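# Stack two folded towels, centred and still folded

## Task

Place one folded towel on top of the other so they line up squarely with the upper one centred over the lower one; neither towel may come unfolded.

## Robot and tools

Robot: two arms, left_arm and right_arm, each ending in a five-hinge-group hand (index, middle, ring, thumb). right_arm has a right hand, left_arm a mirrored left hand. Bases in the scene frame: left_arm near (+0.030, +0.434, +0.021) m, right_arm near (-0.026, -0.437, +0.021) m. Scene frame: origin at table-top height midway between the arms, +z up, +x out over the table, +y toward left_arm. Camera left/right sides do not follow arm names.

Hand point axes (right hand): +z runs along straight fingers toward the tips, +y points out of the palm face, +x crosses the palm away from the thumb. On the left hand +x points toward the thumb. Straight fingertips reach about 0.12 m past the hand point along +z; bending fingers first swings tips toward +y. A rigid mast sits at the wrist on the palm side (x +0.05 to +0.10, z -0.16 to -0.11) and can strike things.

The 48-number row (every value in [-1, 1], always all 48 even if one arm idles): left_arm dx, dy, dz, rx, ry, rz; then 16 left hand hinge goals; left current_limit, speed; then the same 24 for right_arm. Hinge order per hand: index_mcp, index_abd, index_pip, index_dip, middle_mcp, middle_abd, middle_pip, middle_dip, ring_mcp, ring_abd, ring_pip, ring_dip, thumb_cmc, thumb_axl, thumb_mcp, thumb_ipl. Each hinge number is an absolute goal scaled between its stops; straight values: _mcp +0.75, _abd 0.00, _pip +0.58, _dip +0.70, thumb_cmc +0.71, thumb_axl +0.68, thumb_mcp +0.23, thumb_ipl +0.17. Moving toward -1 curls fingers toward the palm and swings the thumb in front of the palm. A 0 is a real goal, not 'unchanged'; to keep a hand as is, resend its hand_goal, hand_current_limit and hand_speed values. current_limit maps -1..+1 to 0..550 mA (floor 11 mA); too low and fingers may not lift. speed sets hinge set-point rate at (speed+1)/2 of 8.5 rad/s. Defaults: current_limit +0.4, speed -0.6; last written values persist.

The six pose numbers are an offset, not a pose: displacement and rotation vector (rx, ry, rz) measured in that arm's own Hand target axes, starting from the Hand target at the beginning of the action or move. 1.0 equals 0.6 m or 180 degrees. Sending the same offset again moves further. All six at 0 re-requests the current Hand target. The controller clips each step to 70 mm and 16 degrees from the measured pose, so large offsets may not finish in one action.

Tools:
execute_actions(actions, cameras): actions is a list of actions; each action is up to 15 rows, one per 1/30 s step; a short action repeats its last row to fill 15. Every row counts from the action's start pose, not the previous row. Images only when actions is empty or cameras asks. Returns robot state plus some per-step end_effector_position samples.
move(target, speed, blend, blocking, cameras): straight-line path toward one row, or a list of up to 15 rows, all offsets from the same starting Hand targets. speed in m/s (0.002 to 1, default 0.25; turning up to twice that in rad/s), one value or one per target. blend in m rounds corners; 0 stops at each. Paths last 0.5 to 10 s and ignore obstacles and the other arm. Result adds a 'move:' line: done (within 3 mm and 2 degrees), off_target, moving, held, fault, plus limits=paced (pose clipped) or limits=held (steps withheld). Neither done nor off_target tells you about contact. blocking=false returns early while it runs.
wait(seconds 0 to 10, cameras): holds last commands; a running move continues.
stop(cameras): brakes a running move.
zoom_image(camera, region [x0,y0,x1,y1] pixels, max 504 per side): closer look at the latest image of cam_high, cam_low, cam_left_wrist or cam_right_wrist.
clear_fault(arm): releases a reported torque fault on left_arm or right_arm.
finished_scene(scene=1): ends the scene irreversibly; the stack must then hold on its own.

Cameras: cam_high and cam_low are 672x504, the wrist fisheyes 616x616.

Result fields: end_effector_position (m) and quat_wxyz in the scene frame; velocities omitted when joints read 'within noise'. Hand target is the last clipped commanded pose; the hand point often rests short of it, and the next command, even zeros, pursues it. Per hinge: hand_goal (written goals), hand_measured (actual; resending these loosens a grip), hand_current_ma, hand_state (moving, goal, blocked, overload). Joint torques include arm weight and offsets.

Cautions: keep towels on the table; never leave one off it. Avoid drops, releasing moving items, fast impacts and hard presses; faster moves and targets far past contact hit harder. Never hit fixed or heavy things hard. Keep arms and hands apart; the clearance check does not stop fingers, and gripping the other hand counts as a collision. A finger drawing 495 mA or more for 5 s shuts down for 10 s; back off goals that press past the object. Contact torque at a joint limit (waist/shoulder 55.8, elbow 46.5, forearm roll 25.1, wrist pitch 15, wrist roll 16.5 N m) triggers a TORQUE FAULT; use clear_fault. Hand numbers sent while an arm is stopped are discarded. Holding loads or pushing at unreachable poses heats motors; MOTOR HOT warns, 80 °C brakes the arm 30 to 60 s. Don't route paths near an arm's own base. A stopped arm keeps pushing until moved away; command its target back past the hand point to relieve it. After a HAND FAULT line, remaining motion calls in that reply are skipped.

Each tool is called as name([rows], argument=value, ...), one row to a line, values as JSON.

## Session

execute_actions(actions=[])

Scene clock: 0.00 s.
left_arm: end_effector_position=(+0.2280, +0.0089, +0.2924) hand_goal=(+0.754, +0.000, +0.576, +0.696, +0.754, +0.000, +0.576, +0.696, +0.754, +0.000, +0.576, +0.696, +0.714, +0.678, +0.226, +0.168) hand_measured=(+0.754, +0.000, +0.576, +0.696, +0.754, +0.000, +0.576, +0.696, +0.754, +0.000, +0.576, +0.696, +0.714, +0.678, +0.226, +0.168) hand_current_ma=(+0, +0, +0, +0, +0, +0, +0, +0, +0, +0, +0, +0, +0, +0, +0, +0) hand_state=(goal, goal, goal, goal, goal, goal, goal, goal, goal, goal, goal, goal, goal, goal, goal, goal) hand_current_limit=0.40 hand_speed=-0.60 end_effector_quat_wxyz=(+0.492, +0.199, +0.833, -0.154) | right_arm: end_effector_position=(+0.5048, -0.1694, +0.3777) hand_goal=(+0.754, +0.000, +0.576, +0.696, +0.754, +0.000, +0.576, +0.696, +0.754, +0.000, +0.576, +0.696, +0.714, +0.678, +0.226, +0.168) hand_measured=(+0.754, +0.000, +0.576, +0.696, +0.754, +0.000, +0.576, +0.696, +0.754, +0.000, +0.576, +0.696, +0.714, +0.678, +0.226, +0.168) hand_current_ma=(+0, +0, +0, +0, +0, +0, +0, +0, +0, +0, +0, +0, +0, +0, +0, +0) hand_state=(goal, goal, goal, goal, goal, goal, goal, goal, goal, goal, goal, goal, goal, goal, goal, goal) hand_current_limit=0.40 hand_speed=-0.60 end_effector_quat_wxyz=(-0.136, +0.002, +0.990, -0.024)
Joint positions: left_arm=[-1.584 -0.275 -0.657 1.884 -0.923 -2.797] | right_arm=[0.328 -0.451 -1.376 0.045 -1.2 0.309]
Joint velocities: within noise
Joint torques (N m): no reading
Hand target: left_arm +0.2280, +0.0089, +0.2924; +0.492, +0.199, +0.833, -0.154 | right_arm +0.5048, -0.1694, +0.3777; -0.136, +0.002, +0.990, -0.024

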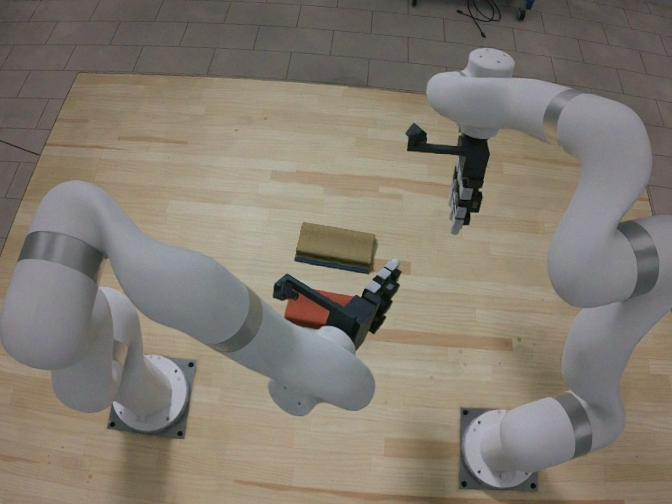

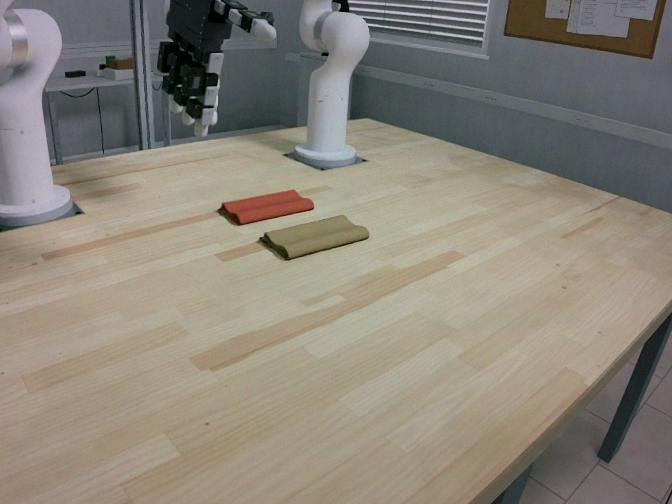

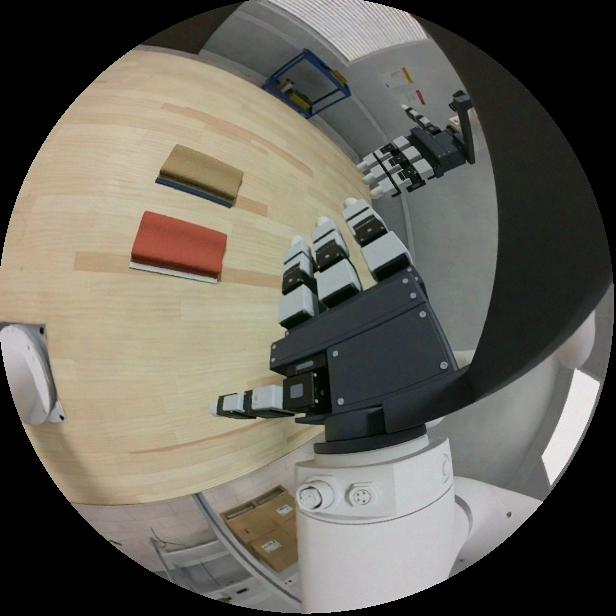

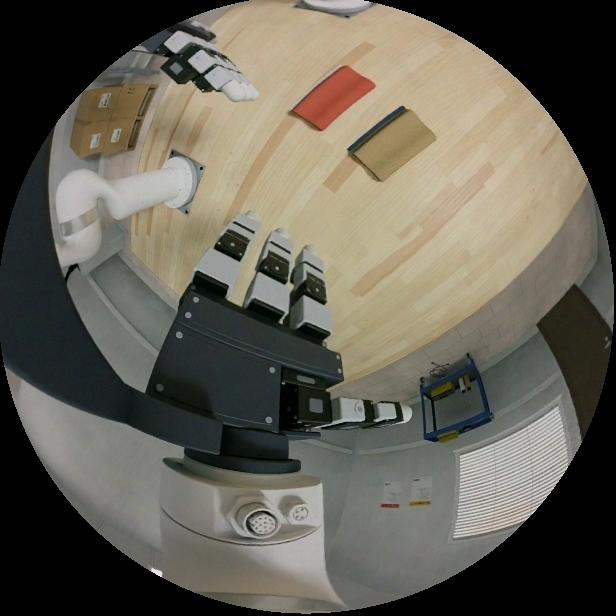

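zoom_image(camera="cam_high", region=[260, 200, 420, 340])

zoom_image(camera="cam_low", region=[200, 170, 400, 280])

zoom_image(camera="cam_left_wrist", region=[110, 120, 290, 300])

zoom_image(camera="cam_right_wrist", region=[270, 50, 450, 190])

Scaled by 3.150 from the camera's 672x504 image, which has a finer 960x720 frame.

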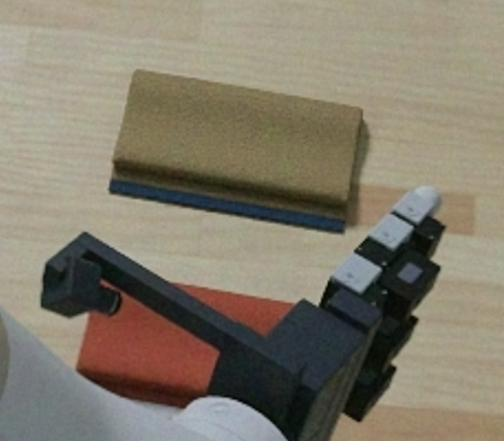

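Scaled by 2.520 from the camera's 672x504 image, which has a finer 960x720 frame.

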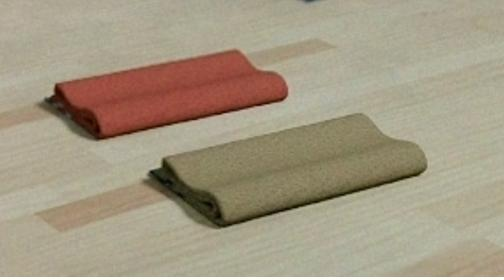

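Scaled by 2.800 from the camera's 616x616 image, which has a finer 880x880 frame.

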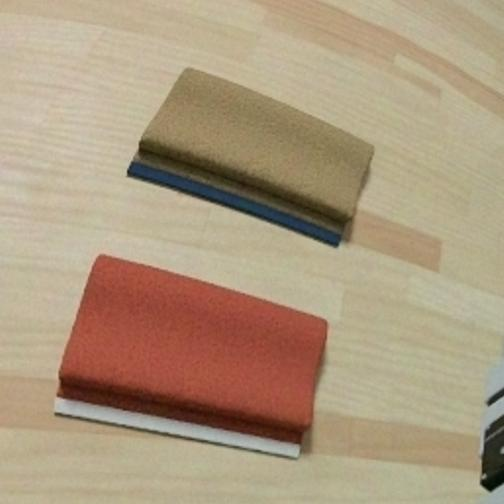

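Scaled by 2.800 from the camera's 616x616 image, which has a finer 880x880 frame.

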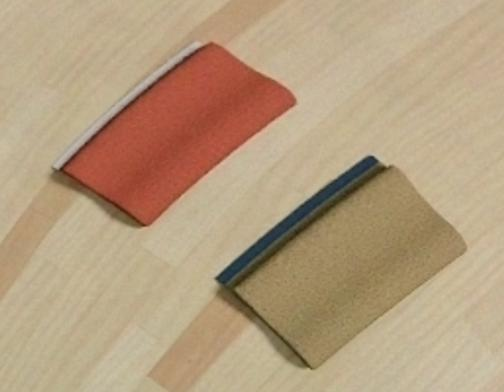

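move(target=[-0.163,0.596,0.124,-0.1055,-0.1393,-0.5440,0.822,0,-0.153,0.188,0.822,0,-0.153,0.188,0.822,0,-0.153,0.188,-0.571,0.677,0.393,-0.265,0.4,-0.6,0,-0.167,0,0,0,0,0.754,0,0.576,0.696,0.754,0,0.576,0.696,0.754,0,0.576,0.696,0.714,0.678,0.226,0.168,0.4,-0.6], cameras=["all"])

Scene clock: 182.60 s.
left_arm: end_effector_position=(+0.5001, +0.2697, +0.3221) hand_goal=(+0.822, +0.000, -0.152, +0.188, +0.822, +0.000, -0.152, +0.188, +0.822, +0.000, -0.152, +0.188, -0.570, +0.678, +0.394, -0.264) hand_measured=(+0.816, +0.002, -0.150, +0.192, +0.816, +0.002, -0.150, +0.192, +0.816, +0.002, -0.150, +0.192, -0.568, +0.678, +0.388, -0.262) hand_current_ma=(-5, +0, +1, +2, -5, +0, +1, +2, -4, +0, +1, +2, +1, +0, -8, +1) hand_state=(goal, goal, goal, goal, goal, goal, goal, goal, goal, goal, goal, goal, goal, goal, goal, goal) hand_current_limit=0.40 hand_speed=-0.60 end_effector_quat_wxyz=(-0.380, +0.596, -0.597, +0.380) | right_arm: end_effector_position=(+0.5051, -0.2695, +0.3826) hand_goal=(+0.754, +0.000, +0.576, +0.696, +0.754, +0.000, +0.576, +0.696, +0.754, +0.000, +0.576, +0.696, +0.714, +0.678, +0.226, +0.168) hand_measured=(+0.754, +0.000, +0.576, +0.696, +0.754, +0.000, +0.576, +0.696, +0.754, +0.000, +0.576, +0.696, +0.714, +0.678, +0.224, +0.168) hand_current_ma=(+0, +0, +0, +0, +0, +0, +0, +0, +0, +0, +0, +0, +0, +0, +0, +0) hand_state=(goal, goal, goal, goal, goal, goal, goal, goal, goal, goal, goal, goal, goal, goal, goal, goal) hand_current_limit=0.40 hand_speed=-0.60 end_effector_quat_wxyz=(-0.136, +0.002, +0.990, -0.024)
Joint positions: left_arm=[-0.446 0.037 -0.52 2.467 -0.653 -4.339] | right_arm=[0.163 -0.388 -1.301 -0.003 -1.191 0.168]
Joint torques (N m): left_arm=[2.44 18.61 -28.63 0.52 -1.14 -0.55] | right_arm=[-1.28 26.81 -13.41 -0.67 0.3 -0.17]
Hand target: left_arm +0.5001, +0.2697, +0.3221; -0.380, +0.596, -0.597, +0.380 | right_arm +0.5051, -0.2695, +0.3826; -0.136, +0.002, +0.990, -0.024
Off the commanded pose: left_arm 0.000 m, 0 deg | right_arm 0.000 m, 0 deg.
move: done
camera_calibration:
cam_left_wrist: T_world_to_cam=[[0.23716, 0.774149, 0.586898, -0.553498], [-0.467625, -0.438566, 0.767455, 0.0556636], [0.851517, -0.456458, 0.258001, -0.259796], [0, 0, 0, 1]] pos_world=[0.378518, 0.334316, 0.349155]
cam_right_wrist: T_world_to_cam=[[0.786465, 0.575305, -0.224715, -0.118815], [0.576936, -0.554408, 0.599814, -0.716338], [0.220492, -0.601379, -0.767936, 0.146666], [0, 0, 0, 1]] pos_world=[0.474386, -0.240586, 0.515601]

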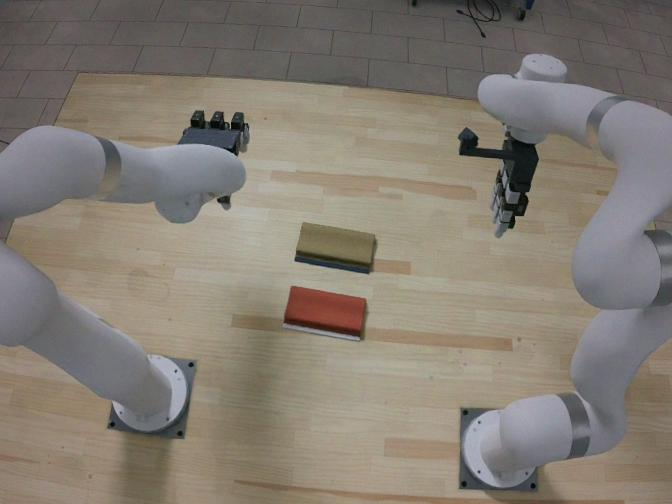

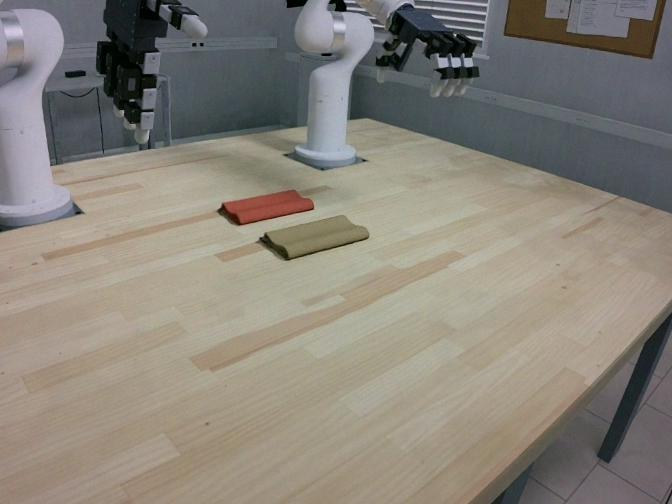

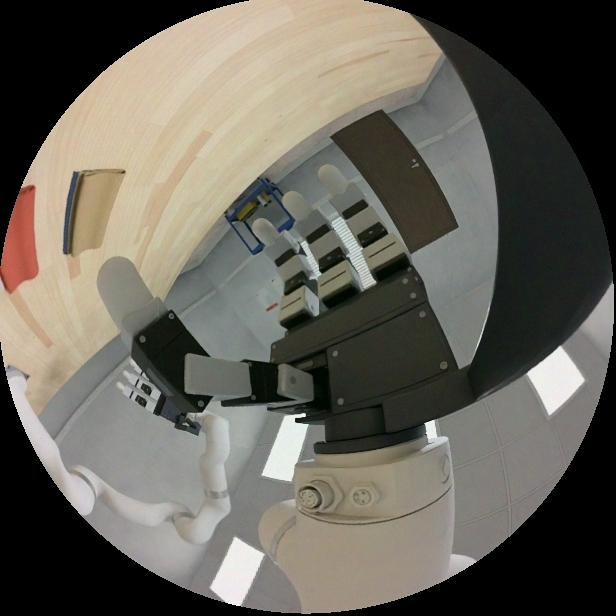

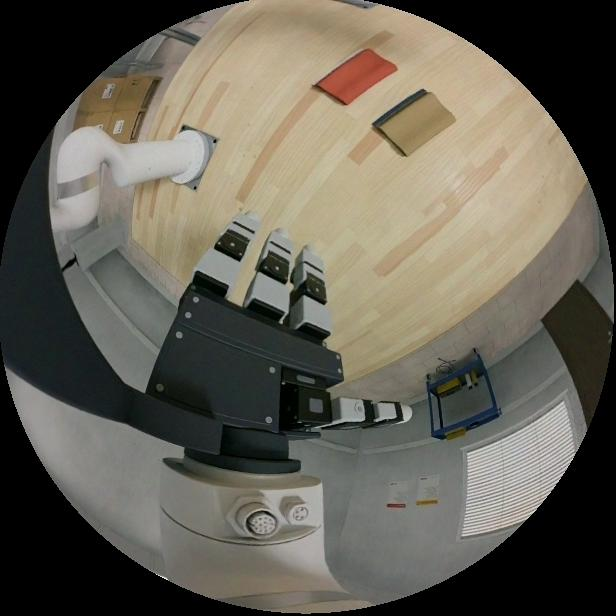

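zoom_image(camera="cam_high", region=[270, 210, 400, 350])

zoom_image(camera="cam_low", region=[210, 180, 380, 270])

Scaled by 3.600 from the camera's 672x504 image, which has a finer 960x720 frame.

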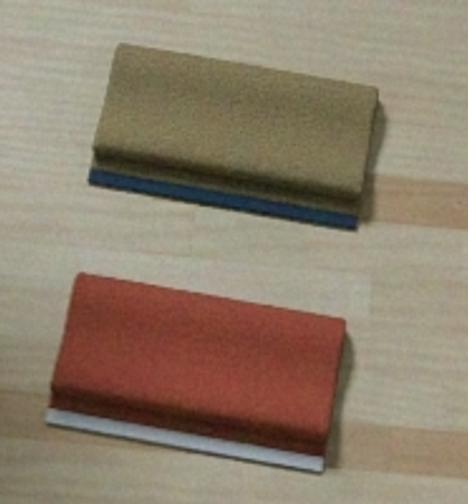

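Scaled by 2.965 from the camera's 672x504 image, which has a finer 960x720 frame.

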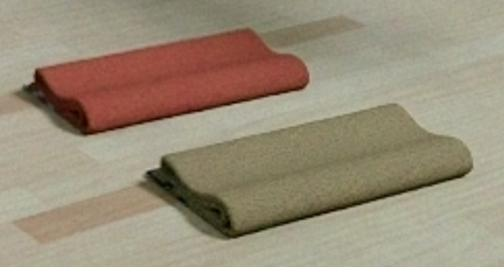

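move(target=[0.430,0.4418,-0.1507,0,0.0252,0.0117,0.822,0,-0.153,0.188,0.822,0,-0.153,0.188,0.822,0,-0.153,0.188,-0.571,0.677,0.393,-0.265,0.4,-0.6,0,0,0,0,0,0,0.754,0,0.576,0.696,0.754,0,0.576,0.696,0.754,0,0.576,0.696,0.714,0.678,0.226,0.168,0.4,-0.6], cameras=["all"])

Scene clock: 216.77 s.
left_arm: end_effector_position=(+0.3059, +0.0119, +0.1201) hand_goal=(+0.822, +0.000, -0.152, +0.188, +0.822, +0.000, -0.152, +0.188, +0.822, +0.000, -0.152, +0.188, -0.570, +0.678, +0.394, -0.264) hand_measured=(+0.816, +0.002, -0.150, +0.192, +0.816, +0.002, -0.150, +0.192, +0.816, +0.002, -0.150, +0.192, -0.568, +0.678, +0.388, -0.262) hand_current_ma=(-6, +0, +1, +2, -5, +0, +1, +2, -5, +0, +1, +2, +1, +0, -8, +1) hand_state=(goal, goal, goal, goal, goal, goal, goal, goal, goal, goal, goal, goal, goal, goal, goal, goal) hand_current_limit=0.40 hand_speed=-0.60 end_effector_quat_wxyz=(+0.363, -0.570, +0.622, -0.396) | right_arm: end_effector_position=(+0.5051, -0.2695, +0.3826) hand_goal=(+0.754, +0.000, +0.576, +0.696, +0.754, +0.000, +0.576, +0.696, +0.754, +0.000, +0.576, +0.696, +0.714, +0.678, +0.226, +0.168) hand_measured=(+0.754, +0.000, +0.576, +0.696, +0.754, +0.000, +0.576, +0.696, +0.754, +0.000, +0.576, +0.696, +0.714, +0.678, +0.224, +0.168) hand_current_ma=(+0, +0, +0, +0, +0, +0, +0, +0, +0, +0, +0, +0, +0, +0, +0, +0) hand_state=(goal, goal, goal, goal, goal, goal, goal, goal, goal, goal, goal, goal, goal, goal, goal, goal) hand_current_limit=0.40 hand_speed=-0.60 end_effector_quat_wxyz=(-0.136, +0.002, +0.990, -0.024)
Joint positions: left_arm=[-1.293 -0.609 -0.678 1.918 -1.109 -4.64] | right_arm=[0.163 -0.388 -1.301 -0.003 -1.191 0.168]
Joint torques (N m): left_arm=[-3.01 32.9 -17.92 -1.59 -2.21 0.12] | right_arm=[-1.57 26.9 -13.57 -0.56 0.32 -0.28]
Hand target: left_arm +0.3059, +0.0118, +0.1201; +0.363, -0.570, +0.622, -0.396 | right_arm +0.5051, -0.2695, +0.3826; -0.136, +0.002, +0.990, -0.024
Off the commanded pose: left_arm 0.000 m, 0 deg | right_arm 0.000 m, 0 deg.
move: done
camera_calibration:
cam_left_wrist: T_world_to_cam=[[0.303721, 0.750788, 0.586576, -0.209418], [-0.504032, -0.395838, 0.767635, 0.0174266], [0.80852, -0.5288, 0.258197, -0.145985], [0, 0, 0, 1]] pos_world=[0.19042, 0.0869301, 0.147155]
cam_right_wrist: T_world_to_cam=[[0.786465, 0.575305, -0.224715, -0.118815], [0.576936, -0.554408, 0.599814, -0.716338], [0.220492, -0.601379, -0.767936, 0.146666], [0, 0, 0, 1]] pos_world=[0.474386, -0.240586, 0.515601]

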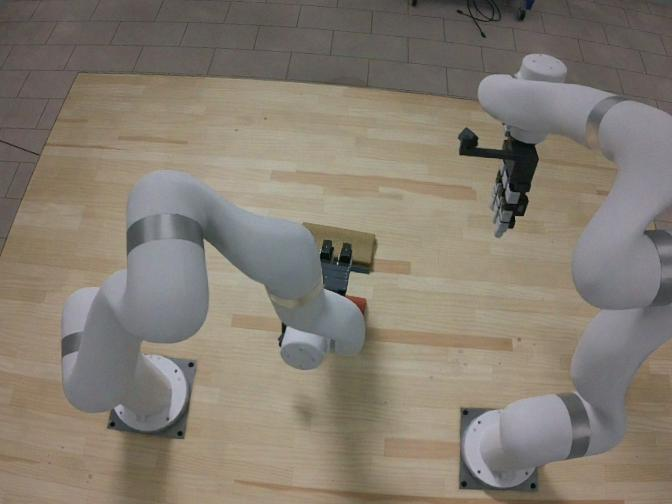

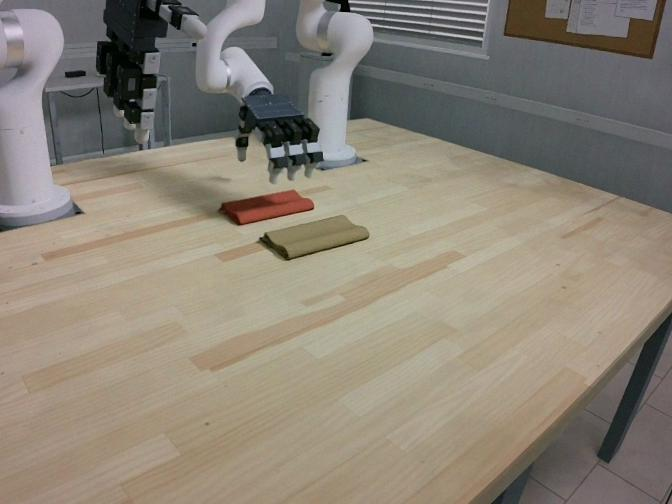

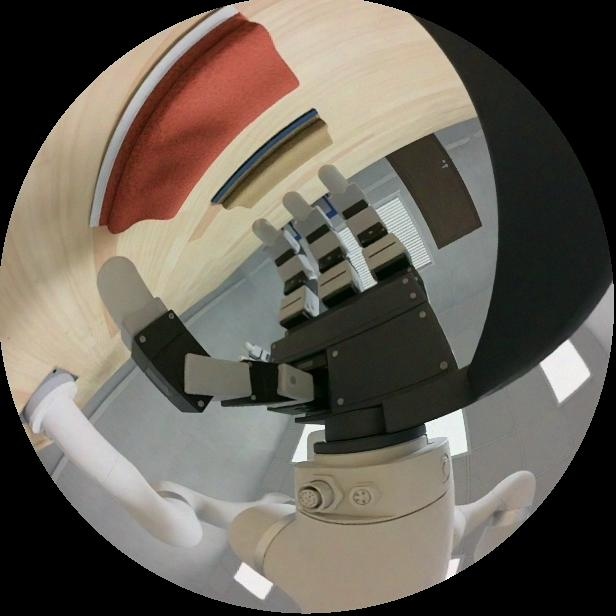

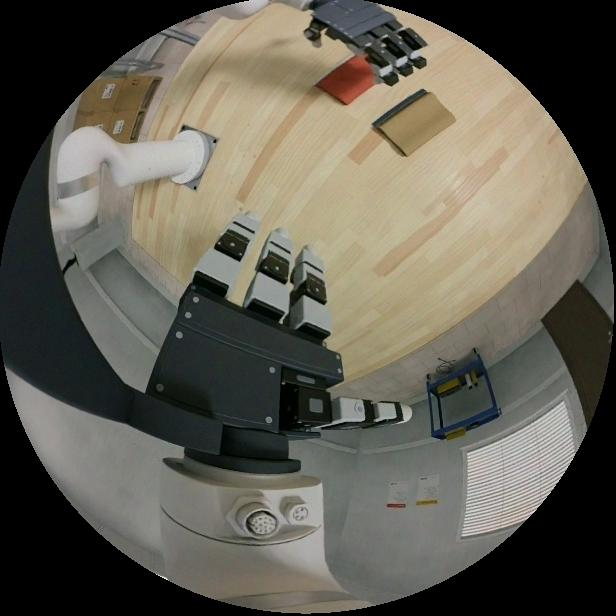

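zoom_image(camera="cam_low", region=[210, 70, 380, 240])

zoom_image(camera="cam_left_wrist", region=[80, 0, 400, 320])

Scaled by 2.965 from the camera's 672x504 image, which has a finer 960x720 frame.

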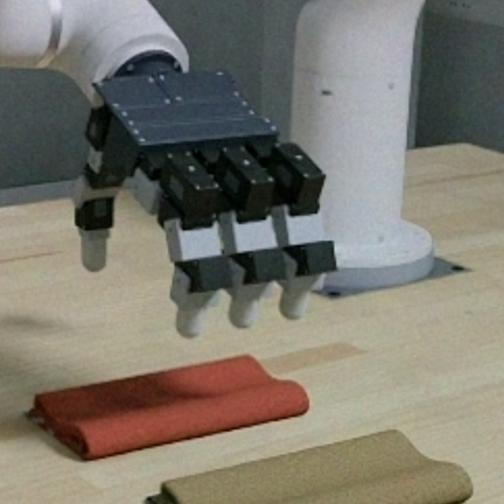

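Scaled by 1.575 from the camera's 616x616 image, which has a finer 880x880 frame.

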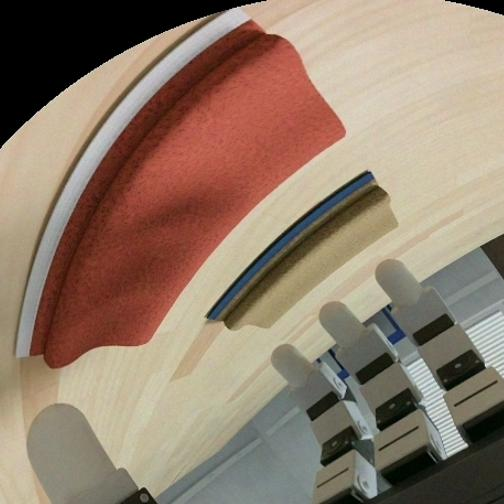

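move(target=[0,0.1284,0.0599,0,0,0,0.822,0,-0.153,0.188,0.822,0,-0.153,0.188,0.822,0,-0.153,0.188,-0.571,0.677,0.393,-0.265,0.4,-0.6,0,0,0,0,0,0,0.754,0,0.576,0.696,0.754,0,0.576,0.696,0.754,0,0.576,0.696,0.714,0.678,0.226,0.168,0.4,-0.6], cameras=["all"], speed=0.12)

zoom_image(camera="cam_low", region=[210, 120, 350, 260])

zoom_image(camera="cam_left_wrist", region=[0, 0, 400, 400])

Scene clock: 237.23 s.
left_arm: end_effector_position=(+0.3059, +0.0119, +0.0351) hand_goal=(+0.822, +0.000, -0.152, +0.188, +0.822, +0.000, -0.152, +0.188, +0.822, +0.000, -0.152, +0.188, -0.570, +0.678, +0.394, -0.264) hand_measured=(+0.816, +0.002, -0.150, +0.192, +0.816, +0.002, -0.150, +0.192, +0.816, +0.002, -0.150, +0.192, -0.568, +0.678, +0.388, -0.262) hand_current_ma=(-6, +0, +1, +2, -5, +0, +1, +2, -5, +0, +1, +2, +1, +0, -8, +1) hand_state=(goal, goal, goal, goal, goal, goal, goal, goal, goal, goal, goal, goal, goal, goal, goal, goal) hand_current_limit=0.40 hand_speed=-0.60 end_effector_quat_wxyz=(+0.363, -0.570, +0.622, -0.396) | right_arm: end_effector_position=(+0.5051, -0.2695, +0.3826) hand_goal=(+0.754, +0.000, +0.576, +0.696, +0.754, +0.000, +0.576, +0.696, +0.754, +0.000, +0.576, +0.696, +0.714, +0.678, +0.226, +0.168) hand_measured=(+0.754, +0.000, +0.576, +0.696, +0.754, +0.000, +0.576, +0.696, +0.754, +0.000, +0.576, +0.696, +0.714, +0.678, +0.224, +0.168) hand_current_ma=(+0, +0, +0, +0, +0, +0, +0, +0, +0, +0, +0, +0, +0, +0, +0, +0) hand_state=(goal, goal, goal, goal, goal, goal, goal, goal, goal, goal, goal, goal, goal, goal, goal, goal) hand_current_limit=0.40 hand_speed=-0.60 end_effector_quat_wxyz=(-0.136, +0.002, +0.990, -0.024)
Joint positions: left_arm=[-1.294 -0.846 -0.754 1.987 -1.169 -4.805] | right_arm=[0.163 -0.388 -1.301 -0.003 -1.191 0.168]
Joint torques (N m): left_arm=[3.88 36.13 -14.49 0.64 -2.19 -0.34] | right_arm=[-1.53 26.77 -13.3 -0.59 0.27 -0.28]
Hand target: left_arm +0.3059, +0.0119, +0.0351; +0.363, -0.570, +0.622, -0.396 | right_arm +0.5051, -0.2695, +0.3826; -0.136, +0.002, +0.990, -0.024
Off the commanded pose: left_arm 0.000 m, 0 deg | right_arm 0.000 m, 0 deg.
move: done
camera_calibration:
cam_left_wrist: T_world_to_cam=[[0.303786, 0.750682, 0.586678, -0.159464], [-0.504029, -0.395924, 0.767593, 0.0825952], [0.808498, -0.528886, 0.25809, -0.123991], [0, 0, 0, 1]] pos_world=[0.19032, 0.0868308, 0.0621554]
cam_right_wrist: T_world_to_cam=[[0.786465, 0.575305, -0.224715, -0.118815], [0.576936, -0.554408, 0.599814, -0.716338], [0.220492, -0.601379, -0.767936, 0.146666], [0, 0, 0, 1]] pos_world=[0.474386, -0.240586, 0.515601]

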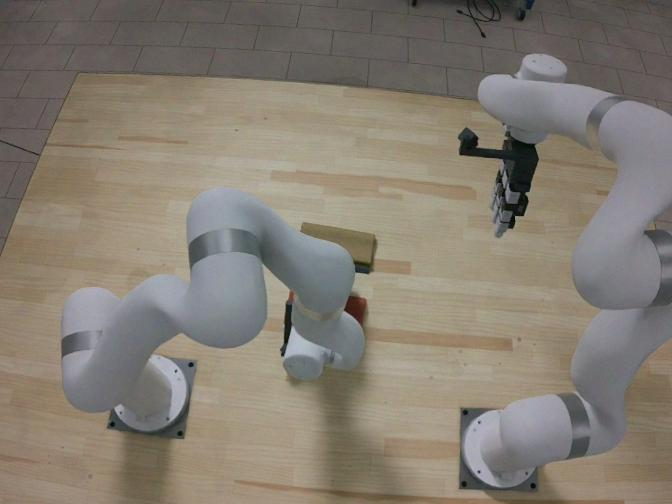

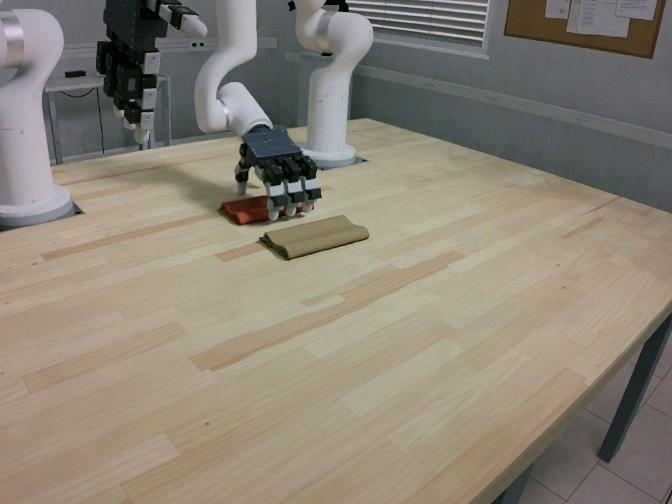

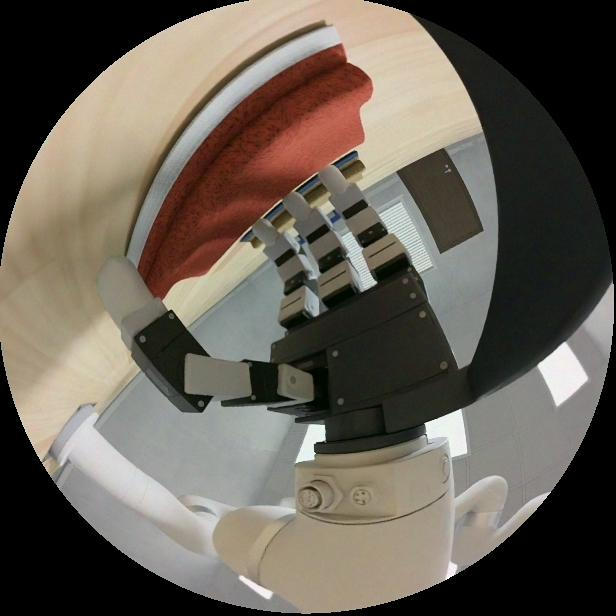

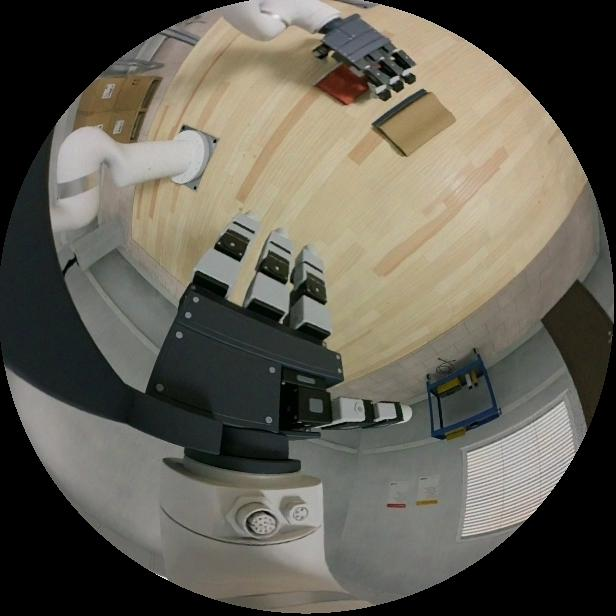

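Scaled by 3.600 from the camera's 672x504 image, which has a finer 960x720 frame.

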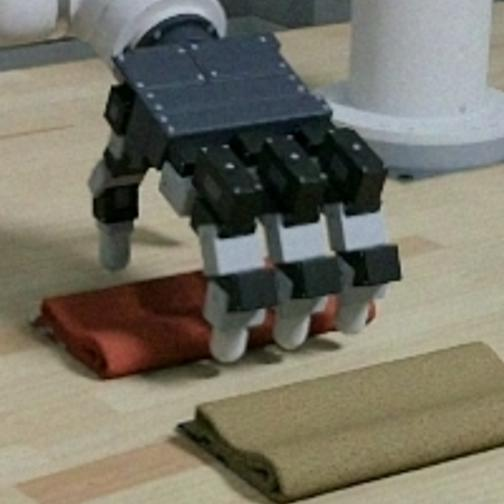

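Scaled by 1.260 from the camera's 616x616 image, which has a finer 880x880 frame.

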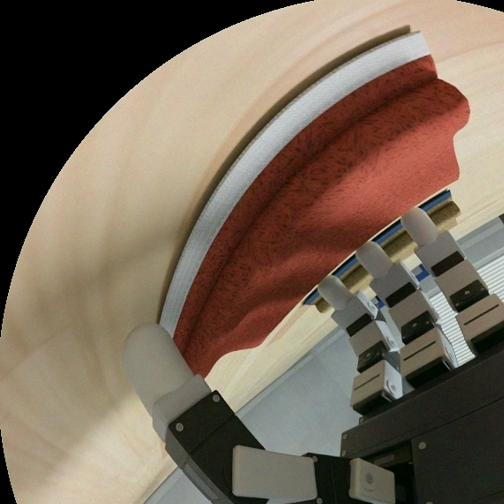

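move(target=[0,0.0045,0.0021,0,0,0,0.822,0,-0.153,0.188,0.822,0,-0.153,0.188,0.822,0,-0.153,0.188,-0.571,0.677,0.393,-0.265,0.4,-0.6,0,0,0,0,0,0,0.754,0,0.576,0.696,0.754,0,0.576,0.696,0.754,0,0.576,0.696,0.714,0.678,0.226,0.168,0.4,-0.6], cameras=[], speed=0.03)

move(target=[0,0.0045,0.0021,0,0,0,0.822,0,-0.153,0.188,0.822,0,-0.153,0.188,0.822,0,-0.153,0.188,-0.571,0.677,0.393,-0.265,0.4,-0.6,0,0,0,0,0,0,0.754,0,0.576,0.696,0.754,0,0.576,0.696,0.754,0,0.576,0.696,0.714,0.678,0.226,0.168,0.4,-0.6], cameras=[], speed=0.03)

Scene clock: 256.97 s.
left_arm: end_effector_position=(+0.3059, +0.0119, +0.0322) hand_goal=(+0.822, +0.000, -0.152, +0.188, +0.822, +0.000, -0.152, +0.188, +0.822, +0.000, -0.152, +0.188, -0.570, +0.678, +0.394, -0.264) hand_measured=(+0.816, +0.002, -0.150, +0.192, +0.816, +0.002, -0.150, +0.192, +0.816, +0.002, -0.150, +0.192, -0.568, +0.678, +0.388, -0.262) hand_current_ma=(-6, +0, +1, +2, -5, +0, +1, +2, -5, +0, +1, +2, +1, +0, -8, +1) hand_state=(goal, goal, goal, goal, goal, goal, goal, goal, goal, goal, goal, goal, goal, goal, goal, goal) hand_current_limit=0.40 hand_speed=-0.60 end_effector_quat_wxyz=(+0.363, -0.570, +0.622, -0.396) | right_arm: end_effector_position=(+0.5051, -0.2695, +0.3826) hand_goal=(+0.754, +0.000, +0.576, +0.696, +0.754, +0.000, +0.576, +0.696, +0.754, +0.000, +0.576, +0.696, +0.714, +0.678, +0.226, +0.168) hand_measured=(+0.754, +0.000, +0.576, +0.696, +0.754, +0.000, +0.576, +0.696, +0.754, +0.000, +0.576, +0.696, +0.714, +0.678, +0.224, +0.168) hand_current_ma=(+0, +0, +0, +0, +0, +0, +0, +0, +0, +0, +0, +0, +0, +0, +0, +0) hand_state=(goal, goal, goal, goal, goal, goal, goal, goal, goal, goal, goal, goal, goal, goal, goal, goal) hand_current_limit=0.40 hand_speed=-0.60 end_effector_quat_wxyz=(-0.136, +0.002, +0.990, -0.024)
Joint positions: left_arm=[-1.294 -0.855 -0.758 1.989 -1.171 -4.81] | right_arm=[0.163 -0.388 -1.301 -0.003 -1.191 0.168]
Joint torques (N m): left_arm=[0.47 33.03 -13.75 0.26 -2.16 -0.29] | right_arm=[-1.67 27.37 -13.4 -0.13 0.28 -0.19]
Hand target: left_arm +0.3059, +0.0119, +0.0321; +0.363, -0.570, +0.622, -0.396 | right_arm +0.5051, -0.2695, +0.3826; -0.136, +0.002, +0.990, -0.024
Off the commanded pose: left_arm 0.000 m, 0 deg | right_arm 0.000 m, 0 deg.
move: done
No camera images: "cameras" was empty.

Scene clock: 257.67 s.
left_arm: end_effector_position=(+0.3059, +0.0119, +0.0292) hand_goal=(+0.822, +0.000, -0.152, +0.188, +0.822, +0.000, -0.152, +0.188, +0.822, +0.000, -0.152, +0.188, -0.570, +0.678, +0.394, -0.264) hand_measured=(+0.816, +0.002, -0.150, +0.192, +0.816, +0.002, -0.150, +0.192, +0.816, +0.002, -0.150, +0.192, -0.568, +0.678, +0.388, -0.262) hand_current_ma=(-6, +0, +1, +2, -5, +0, +1, +2, -5, +0, +1, +2, +1, +0, -8, +1) hand_state=(goal, goal, goal, goal, goal, goal, goal, goal, goal, goal, goal, goal, goal, goal, goal, goal) hand_current_limit=0.40 hand_speed=-0.60 end_effector_quat_wxyz=(+0.363, -0.570, +0.622, -0.396) | right_arm: end_effector_position=(+0.5051, -0.2695, +0.3826) hand_goal=(+0.754, +0.000, +0.576, +0.696, +0.754, +0.000, +0.576, +0.696, +0.754, +0.000, +0.576, +0.696, +0.714, +0.678, +0.226, +0.168) hand_measured=(+0.754, +0.000, +0.576, +0.696, +0.754, +0.000, +0.576, +0.696, +0.754, +0.000, +0.576, +0.696, +0.714, +0.678, +0.224, +0.168) hand_current_ma=(+0, +0, +0, +0, +0, +0, +0, +0, +0, +0, +0, +0, +0, +0, +0, +0) hand_state=(goal, goal, goal, goal, goal, goal, goal, goal, goal, goal, goal, goal, goal, goal, goal, goal) hand_current_limit=0.40 hand_speed=-0.60 end_effector_quat_wxyz=(-0.136, +0.002, +0.990, -0.024)
Joint positions: left_arm=[-1.294 -0.863 -0.761 1.99 -1.173 -4.815] | right_arm=[0.163 -0.388 -1.301 -0.003 -1.191 0.168]
Joint torques (N m): left_arm=[1.09 36.85 -13.42 1.47 -2.05 -0.29] | right_arm=[-1.08 27.23 -13.42 -0.48 0.34 -0.25]
Hand target: left_arm +0.3059, +0.0119, +0.0291; +0.363, -0.570, +0.622, -0.396 | right_arm +0.5051, -0.2695, +0.3826; -0.136, +0.002, +0.990, -0.024
Off the commanded pose: left_arm 0.000 m, 0 deg | right_arm 0.000 m, 0 deg.
move: done
No camera images: "cameras" was empty.

move(target=[0,0.003,0.0014,0,0,0,0.822,0,-0.153,0.188,0.822,0,-0.153,0.188,0.822,0,-0.153,0.188,-0.571,0.677,0.393,-0.265,0.4,-0.6,0,0,0,0,0,0,0.754,0,0.576,0.696,0.754,0,0.576,0.696,0.754,0,0.576,0.696,0.714,0.678,0.226,0.168,0.4,-0.6], cameras=[], speed=0.03)

move(target=[0,0.003,0.0014,0,0,0,0.822,0,-0.153,0.188,0.822,0,-0.153,0.188,0.822,0,-0.153,0.188,-0.571,0.677,0.393,-0.265,0.4,-0.6,0,0,0,0,0,0,0.754,0,0.576,0.696,0.754,0,0.576,0.696,0.754,0,0.576,0.696,0.714,0.678,0.226,0.168,0.4,-0.6], cameras=["cam_low", "cam_left_wrist"], speed=0.03)

zoom_image(camera="cam_low", region=[220, 130, 340, 250])

Scene clock: 264.10 s.
left_arm: end_effector_position=(+0.3059, +0.0119, +0.0272) hand_goal=(+0.822, +0.000, -0.152, +0.188, +0.822, +0.000, -0.152, +0.188, +0.822, +0.000, -0.152, +0.188, -0.570, +0.678, +0.394, -0.264) hand_measured=(+0.816, +0.002, -0.150, +0.192, +0.816, +0.002, -0.150, +0.192, +0.816, +0.002, -0.150, +0.192, -0.568, +0.678, +0.388, -0.262) hand_current_ma=(-6, +0, +1, +2, -5, +0, +1, +2, -5, +0, +1, +2, +1, +0, -8, +1) hand_state=(goal, goal, goal, goal, goal, goal, goal, goal, goal, goal, goal, goal, goal, goal, goal, goal) hand_current_limit=0.40 hand_speed=-0.60 end_effector_quat_wxyz=(+0.363, -0.570, +0.622, -0.396) | right_arm: end_effector_position=(+0.5051, -0.2695, +0.3826) hand_goal=(+0.754, +0.000, +0.576, +0.696, +0.754, +0.000, +0.576, +0.696, +0.754, +0.000, +0.576, +0.696, +0.714, +0.678, +0.226, +0.168) hand_measured=(+0.754, +0.000, +0.576, +0.696, +0.754, +0.000, +0.576, +0.696, +0.754, +0.000, +0.576, +0.696, +0.714, +0.678, +0.224, +0.168) hand_current_ma=(+0, +0, +0, +0, +0, +0, +0, +0, +0, +0, +0, +0, +0, +0, +0, +0) hand_state=(goal, goal, goal, goal, goal, goal, goal, goal, goal, goal, goal, goal, goal, goal, goal, goal) hand_current_limit=0.40 hand_speed=-0.60 end_effector_quat_wxyz=(-0.136, +0.002, +0.990, -0.024)
Joint positions: left_arm=[-1.294 -0.869 -0.764 1.992 -1.175 -4.818] | right_arm=[0.163 -0.388 -1.301 -0.003 -1.191 0.168]
Joint torques (N m): left_arm=[0.29 36.14 -13.43 0.08 -2.09 -0.25] | right_arm=[-1.7 26.72 -13.6 -0.21 0.34 -0.19]
Hand target: left_arm +0.3059, +0.0119, +0.0271; +0.363, -0.570, +0.622, -0.396 | right_arm +0.5051, -0.2695, +0.3826; -0.136, +0.002, +0.990, -0.024
Off the commanded pose: left_arm 0.000 m, 0 deg | right_arm 0.000 m, 0 deg.
move: done
No camera images: "cameras" was empty.

Scene clock: 264.80 s.
left_arm: end_effector_position=(+0.3059, +0.0119, +0.0252) hand_goal=(+0.822, +0.000, -0.152, +0.188, +0.822, +0.000, -0.152, +0.188, +0.822, +0.000, -0.152, +0.188, -0.570, +0.678, +0.394, -0.264) hand_measured=(+0.816, +0.002, -0.150, +0.192, +0.816, +0.002, -0.150, +0.192, +0.816, +0.002, -0.150, +0.192, -0.568, +0.678, +0.388, -0.262) hand_current_ma=(-6, +0, +1, +2, -5, +0, +1, +2, -5, +0, +1, +2, +1, +0, -8, +1) hand_state=(goal, goal, goal, goal, goal, goal, goal, goal, goal, goal, goal, goal, goal, goal, goal, goal) hand_current_limit=0.40 hand_speed=-0.60 end_effector_quat_wxyz=(+0.363, -0.570, +0.622, -0.396) | right_arm: end_effector_position=(+0.5051, -0.2695, +0.3826) hand_goal=(+0.754, +0.000, +0.576, +0.696, +0.754, +0.000, +0.576, +0.696, +0.754, +0.000, +0.576, +0.696, +0.714, +0.678, +0.226, +0.168) hand_measured=(+0.754, +0.000, +0.576, +0.696, +0.754, +0.000, +0.576, +0.696, +0.754, +0.000, +0.576, +0.696, +0.714, +0.678, +0.224, +0.168) hand_current_ma=(+0, +0, +0, +0, +0, +0, +0, +0, +0, +0, +0, +0, +0, +0, +0, +0) hand_state=(goal, goal, goal, goal, goal, goal, goal, goal, goal, goal, goal, goal, goal, goal, goal, goal) hand_current_limit=0.40 hand_speed=-0.60 end_effector_quat_wxyz=(-0.136, +0.002, +0.990, -0.024)
Joint positions: left_arm=[-1.294 -0.874 -0.766 1.993 -1.176 -4.821] | right_arm=[0.163 -0.388 -1.301 -0.003 -1.191 0.168]
Joint torques (N m): left_arm=[0.49 35.36 -13.6 0.64 -2.05 -0.42] | right_arm=[-1.65 26.96 -13.67 -0.02 0.32 -0.23]
Hand target: left_arm +0.3059, +0.0119, +0.0251; +0.363, -0.570, +0.622, -0.396 | right_arm +0.5051, -0.2695, +0.3826; -0.136, +0.002, +0.990, -0.024
Off the commanded pose: left_arm 0.000 m, 0 deg | right_arm 0.000 m, 0 deg.
move: done
camera_calibration:
cam_left_wrist: T_world_to_cam=[[0.303786, 0.750682, 0.586678, -0.153656], [-0.504029, -0.395924, 0.767593, 0.0901944], [0.808498, -0.528886, 0.25809, -0.121436], [0, 0, 0, 1]] pos_world=[0.19032, 0.0868308, 0.0522554]
Images, in order (width x height): cam_low 672x504, cam_left_wrist 616x616.

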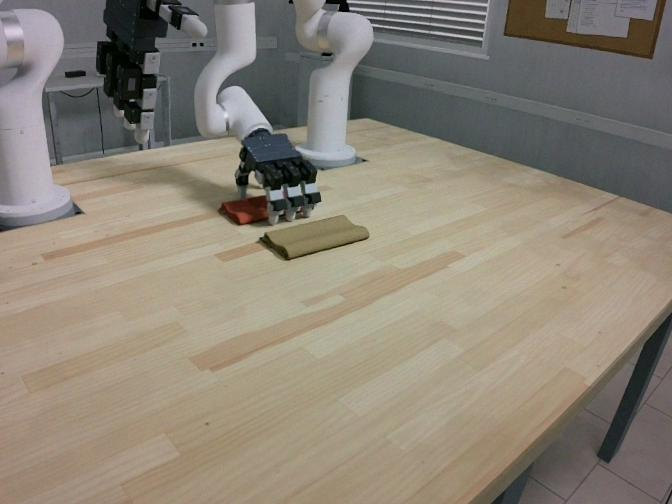

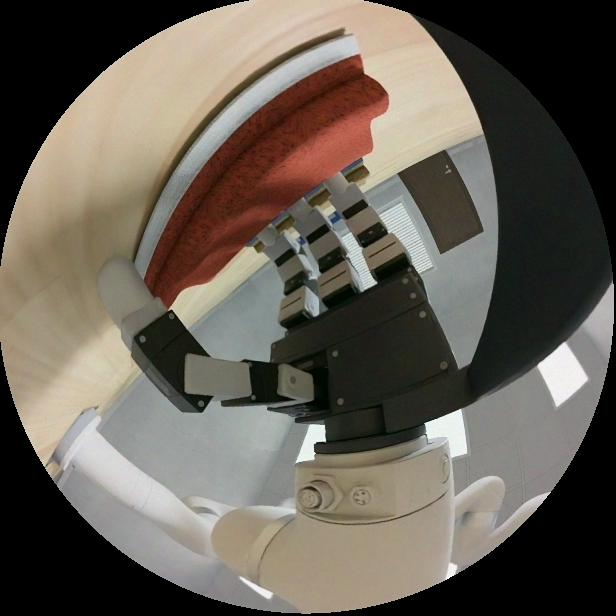

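Scaled by 4.200 from the camera's 672x504 image, which has a finer 960x720 frame.

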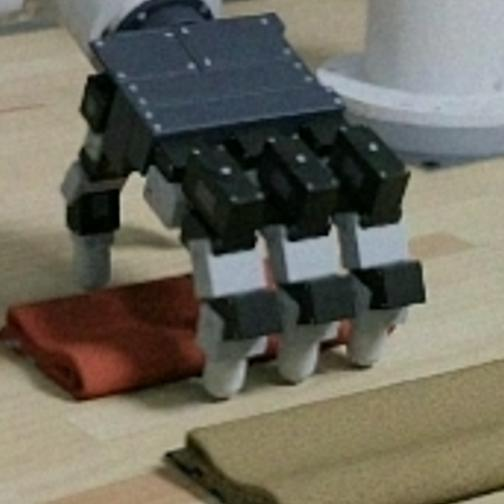

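move(target=[0.001,0.0086,-0.0106,0,0,0,0.822,0,-0.299,0.188,0.822,0,-0.299,0.188,0.822,0,-0.299,0.188,-0.571,0.677,0.225,-0.157,-0.3,-0.8,0,0,0,0,0,0,0.754,0,0.576,0.696,0.754,0,0.576,0.696,0.754,0,0.576,0.696,0.714,0.678,0.226,0.168,0.4,-0.6], cameras=["cam_low", "cam_left_wrist"], speed=0.05)

zoom_image(camera="cam_low", region=[220, 130, 340, 250])

Scene clock: 289.17 s.
left_arm: end_effector_position=(+0.2980, +0.0119, +0.0232) hand_goal=(+0.822, +0.000, -0.298, +0.188, +0.822, +0.000, -0.298, +0.188, +0.822, +0.000, -0.298, +0.188, -0.570, +0.678, +0.226, -0.156) hand_measured=(+0.816, +0.002, -0.296, +0.192, +0.816, +0.002, -0.296, +0.192, +0.816, +0.002, -0.296, +0.192, -0.570, +0.678, +0.242, -0.190) hand_current_ma=(-6, +0, +1, +2, -5, +0, +1, +2, -5, +0, +1, +2, +0, +0, +29, -92) hand_state=(goal, goal, goal, goal, goal, goal, goal, goal, goal, goal, goal, goal, goal, goal, goal, blocked) hand_current_limit=-0.30 hand_speed=-0.80 end_effector_quat_wxyz=(+0.363, -0.570, +0.622, -0.396) | right_arm: end_effector_position=(+0.5051, -0.2695, +0.3826) hand_goal=(+0.754, +0.000, +0.576, +0.696, +0.754, +0.000, +0.576, +0.696, +0.754, +0.000, +0.576, +0.696, +0.714, +0.678, +0.226, +0.168) hand_measured=(+0.754, +0.000, +0.576, +0.696, +0.754, +0.000, +0.576, +0.696, +0.754, +0.000, +0.576, +0.696, +0.714, +0.678, +0.224, +0.168) hand_current_ma=(+0, +0, +0, +0, +0, +0, +0, +0, +0, +0, +0, +0, +0, +0, +0, +0) hand_state=(goal, goal, goal, goal, goal, goal, goal, goal, goal, goal, goal, goal, goal, goal, goal, goal) hand_current_limit=0.40 hand_speed=-0.60 end_effector_quat_wxyz=(-0.136, +0.002, +0.990, -0.024)
Joint positions: left_arm=[-1.313 -0.878 -0.763 1.977 -1.177 -4.83] | right_arm=[0.163 -0.388 -1.301 -0.003 -1.191 0.168]
Joint torques (N m): left_arm=[-1.78 24.79 -2.97 -0.59 1.16 0.39] | right_arm=[-1.32 26.77 -13.65 -0.2 0.27 -0.18]
Hand target: left_arm +0.2979, +0.0120, +0.0232; +0.363, -0.570, +0.622, -0.396 | right_arm +0.5051, -0.2695, +0.3826; -0.136, +0.002, +0.990, -0.024
Off the commanded pose: left_arm 0.000 m, 0 deg | right_arm 0.000 m, 0 deg.
move: done
camera_calibration:
cam_left_wrist: T_world_to_cam=[[0.303661, 0.750753, 0.586652, -0.15014], [-0.504261, -0.395786, 0.767512, 0.0878221], [0.808401, -0.528888, 0.25839, -0.114479], [0, 0, 0, 1]] pos_world=[0.182421, 0.0869302, 0.0502553]
Images, in order (width x height): cam_low 672x504, cam_left_wrist 616x616.

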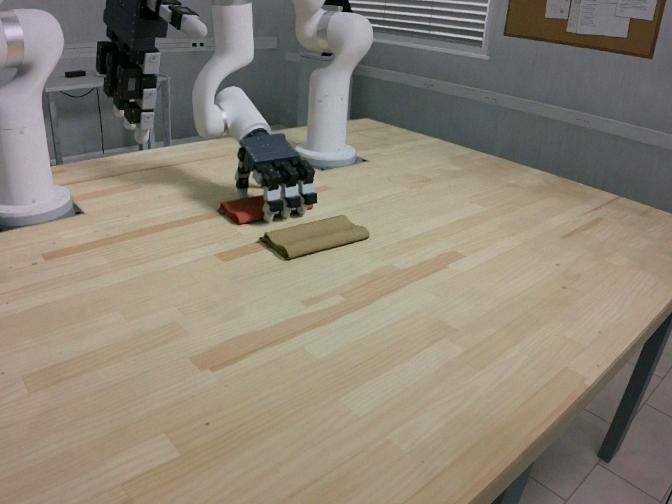

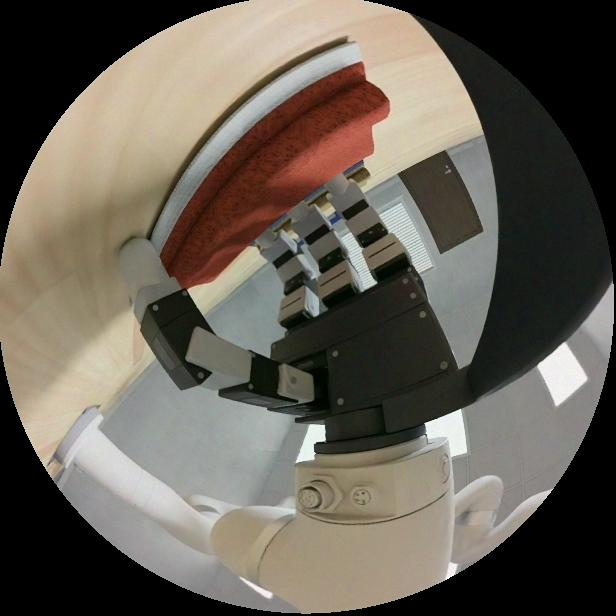

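Scaled by 4.200 from the camera's 672x504 image, which has a finer 960x720 frame.

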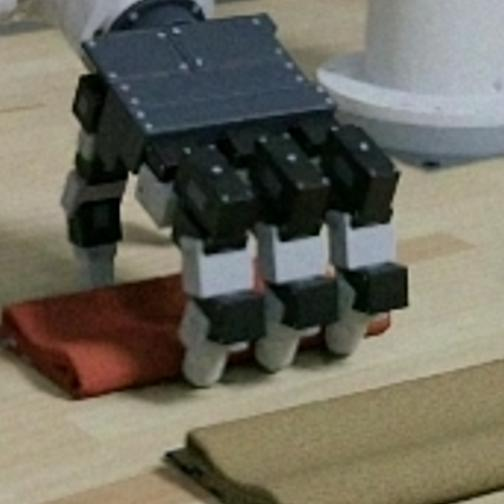

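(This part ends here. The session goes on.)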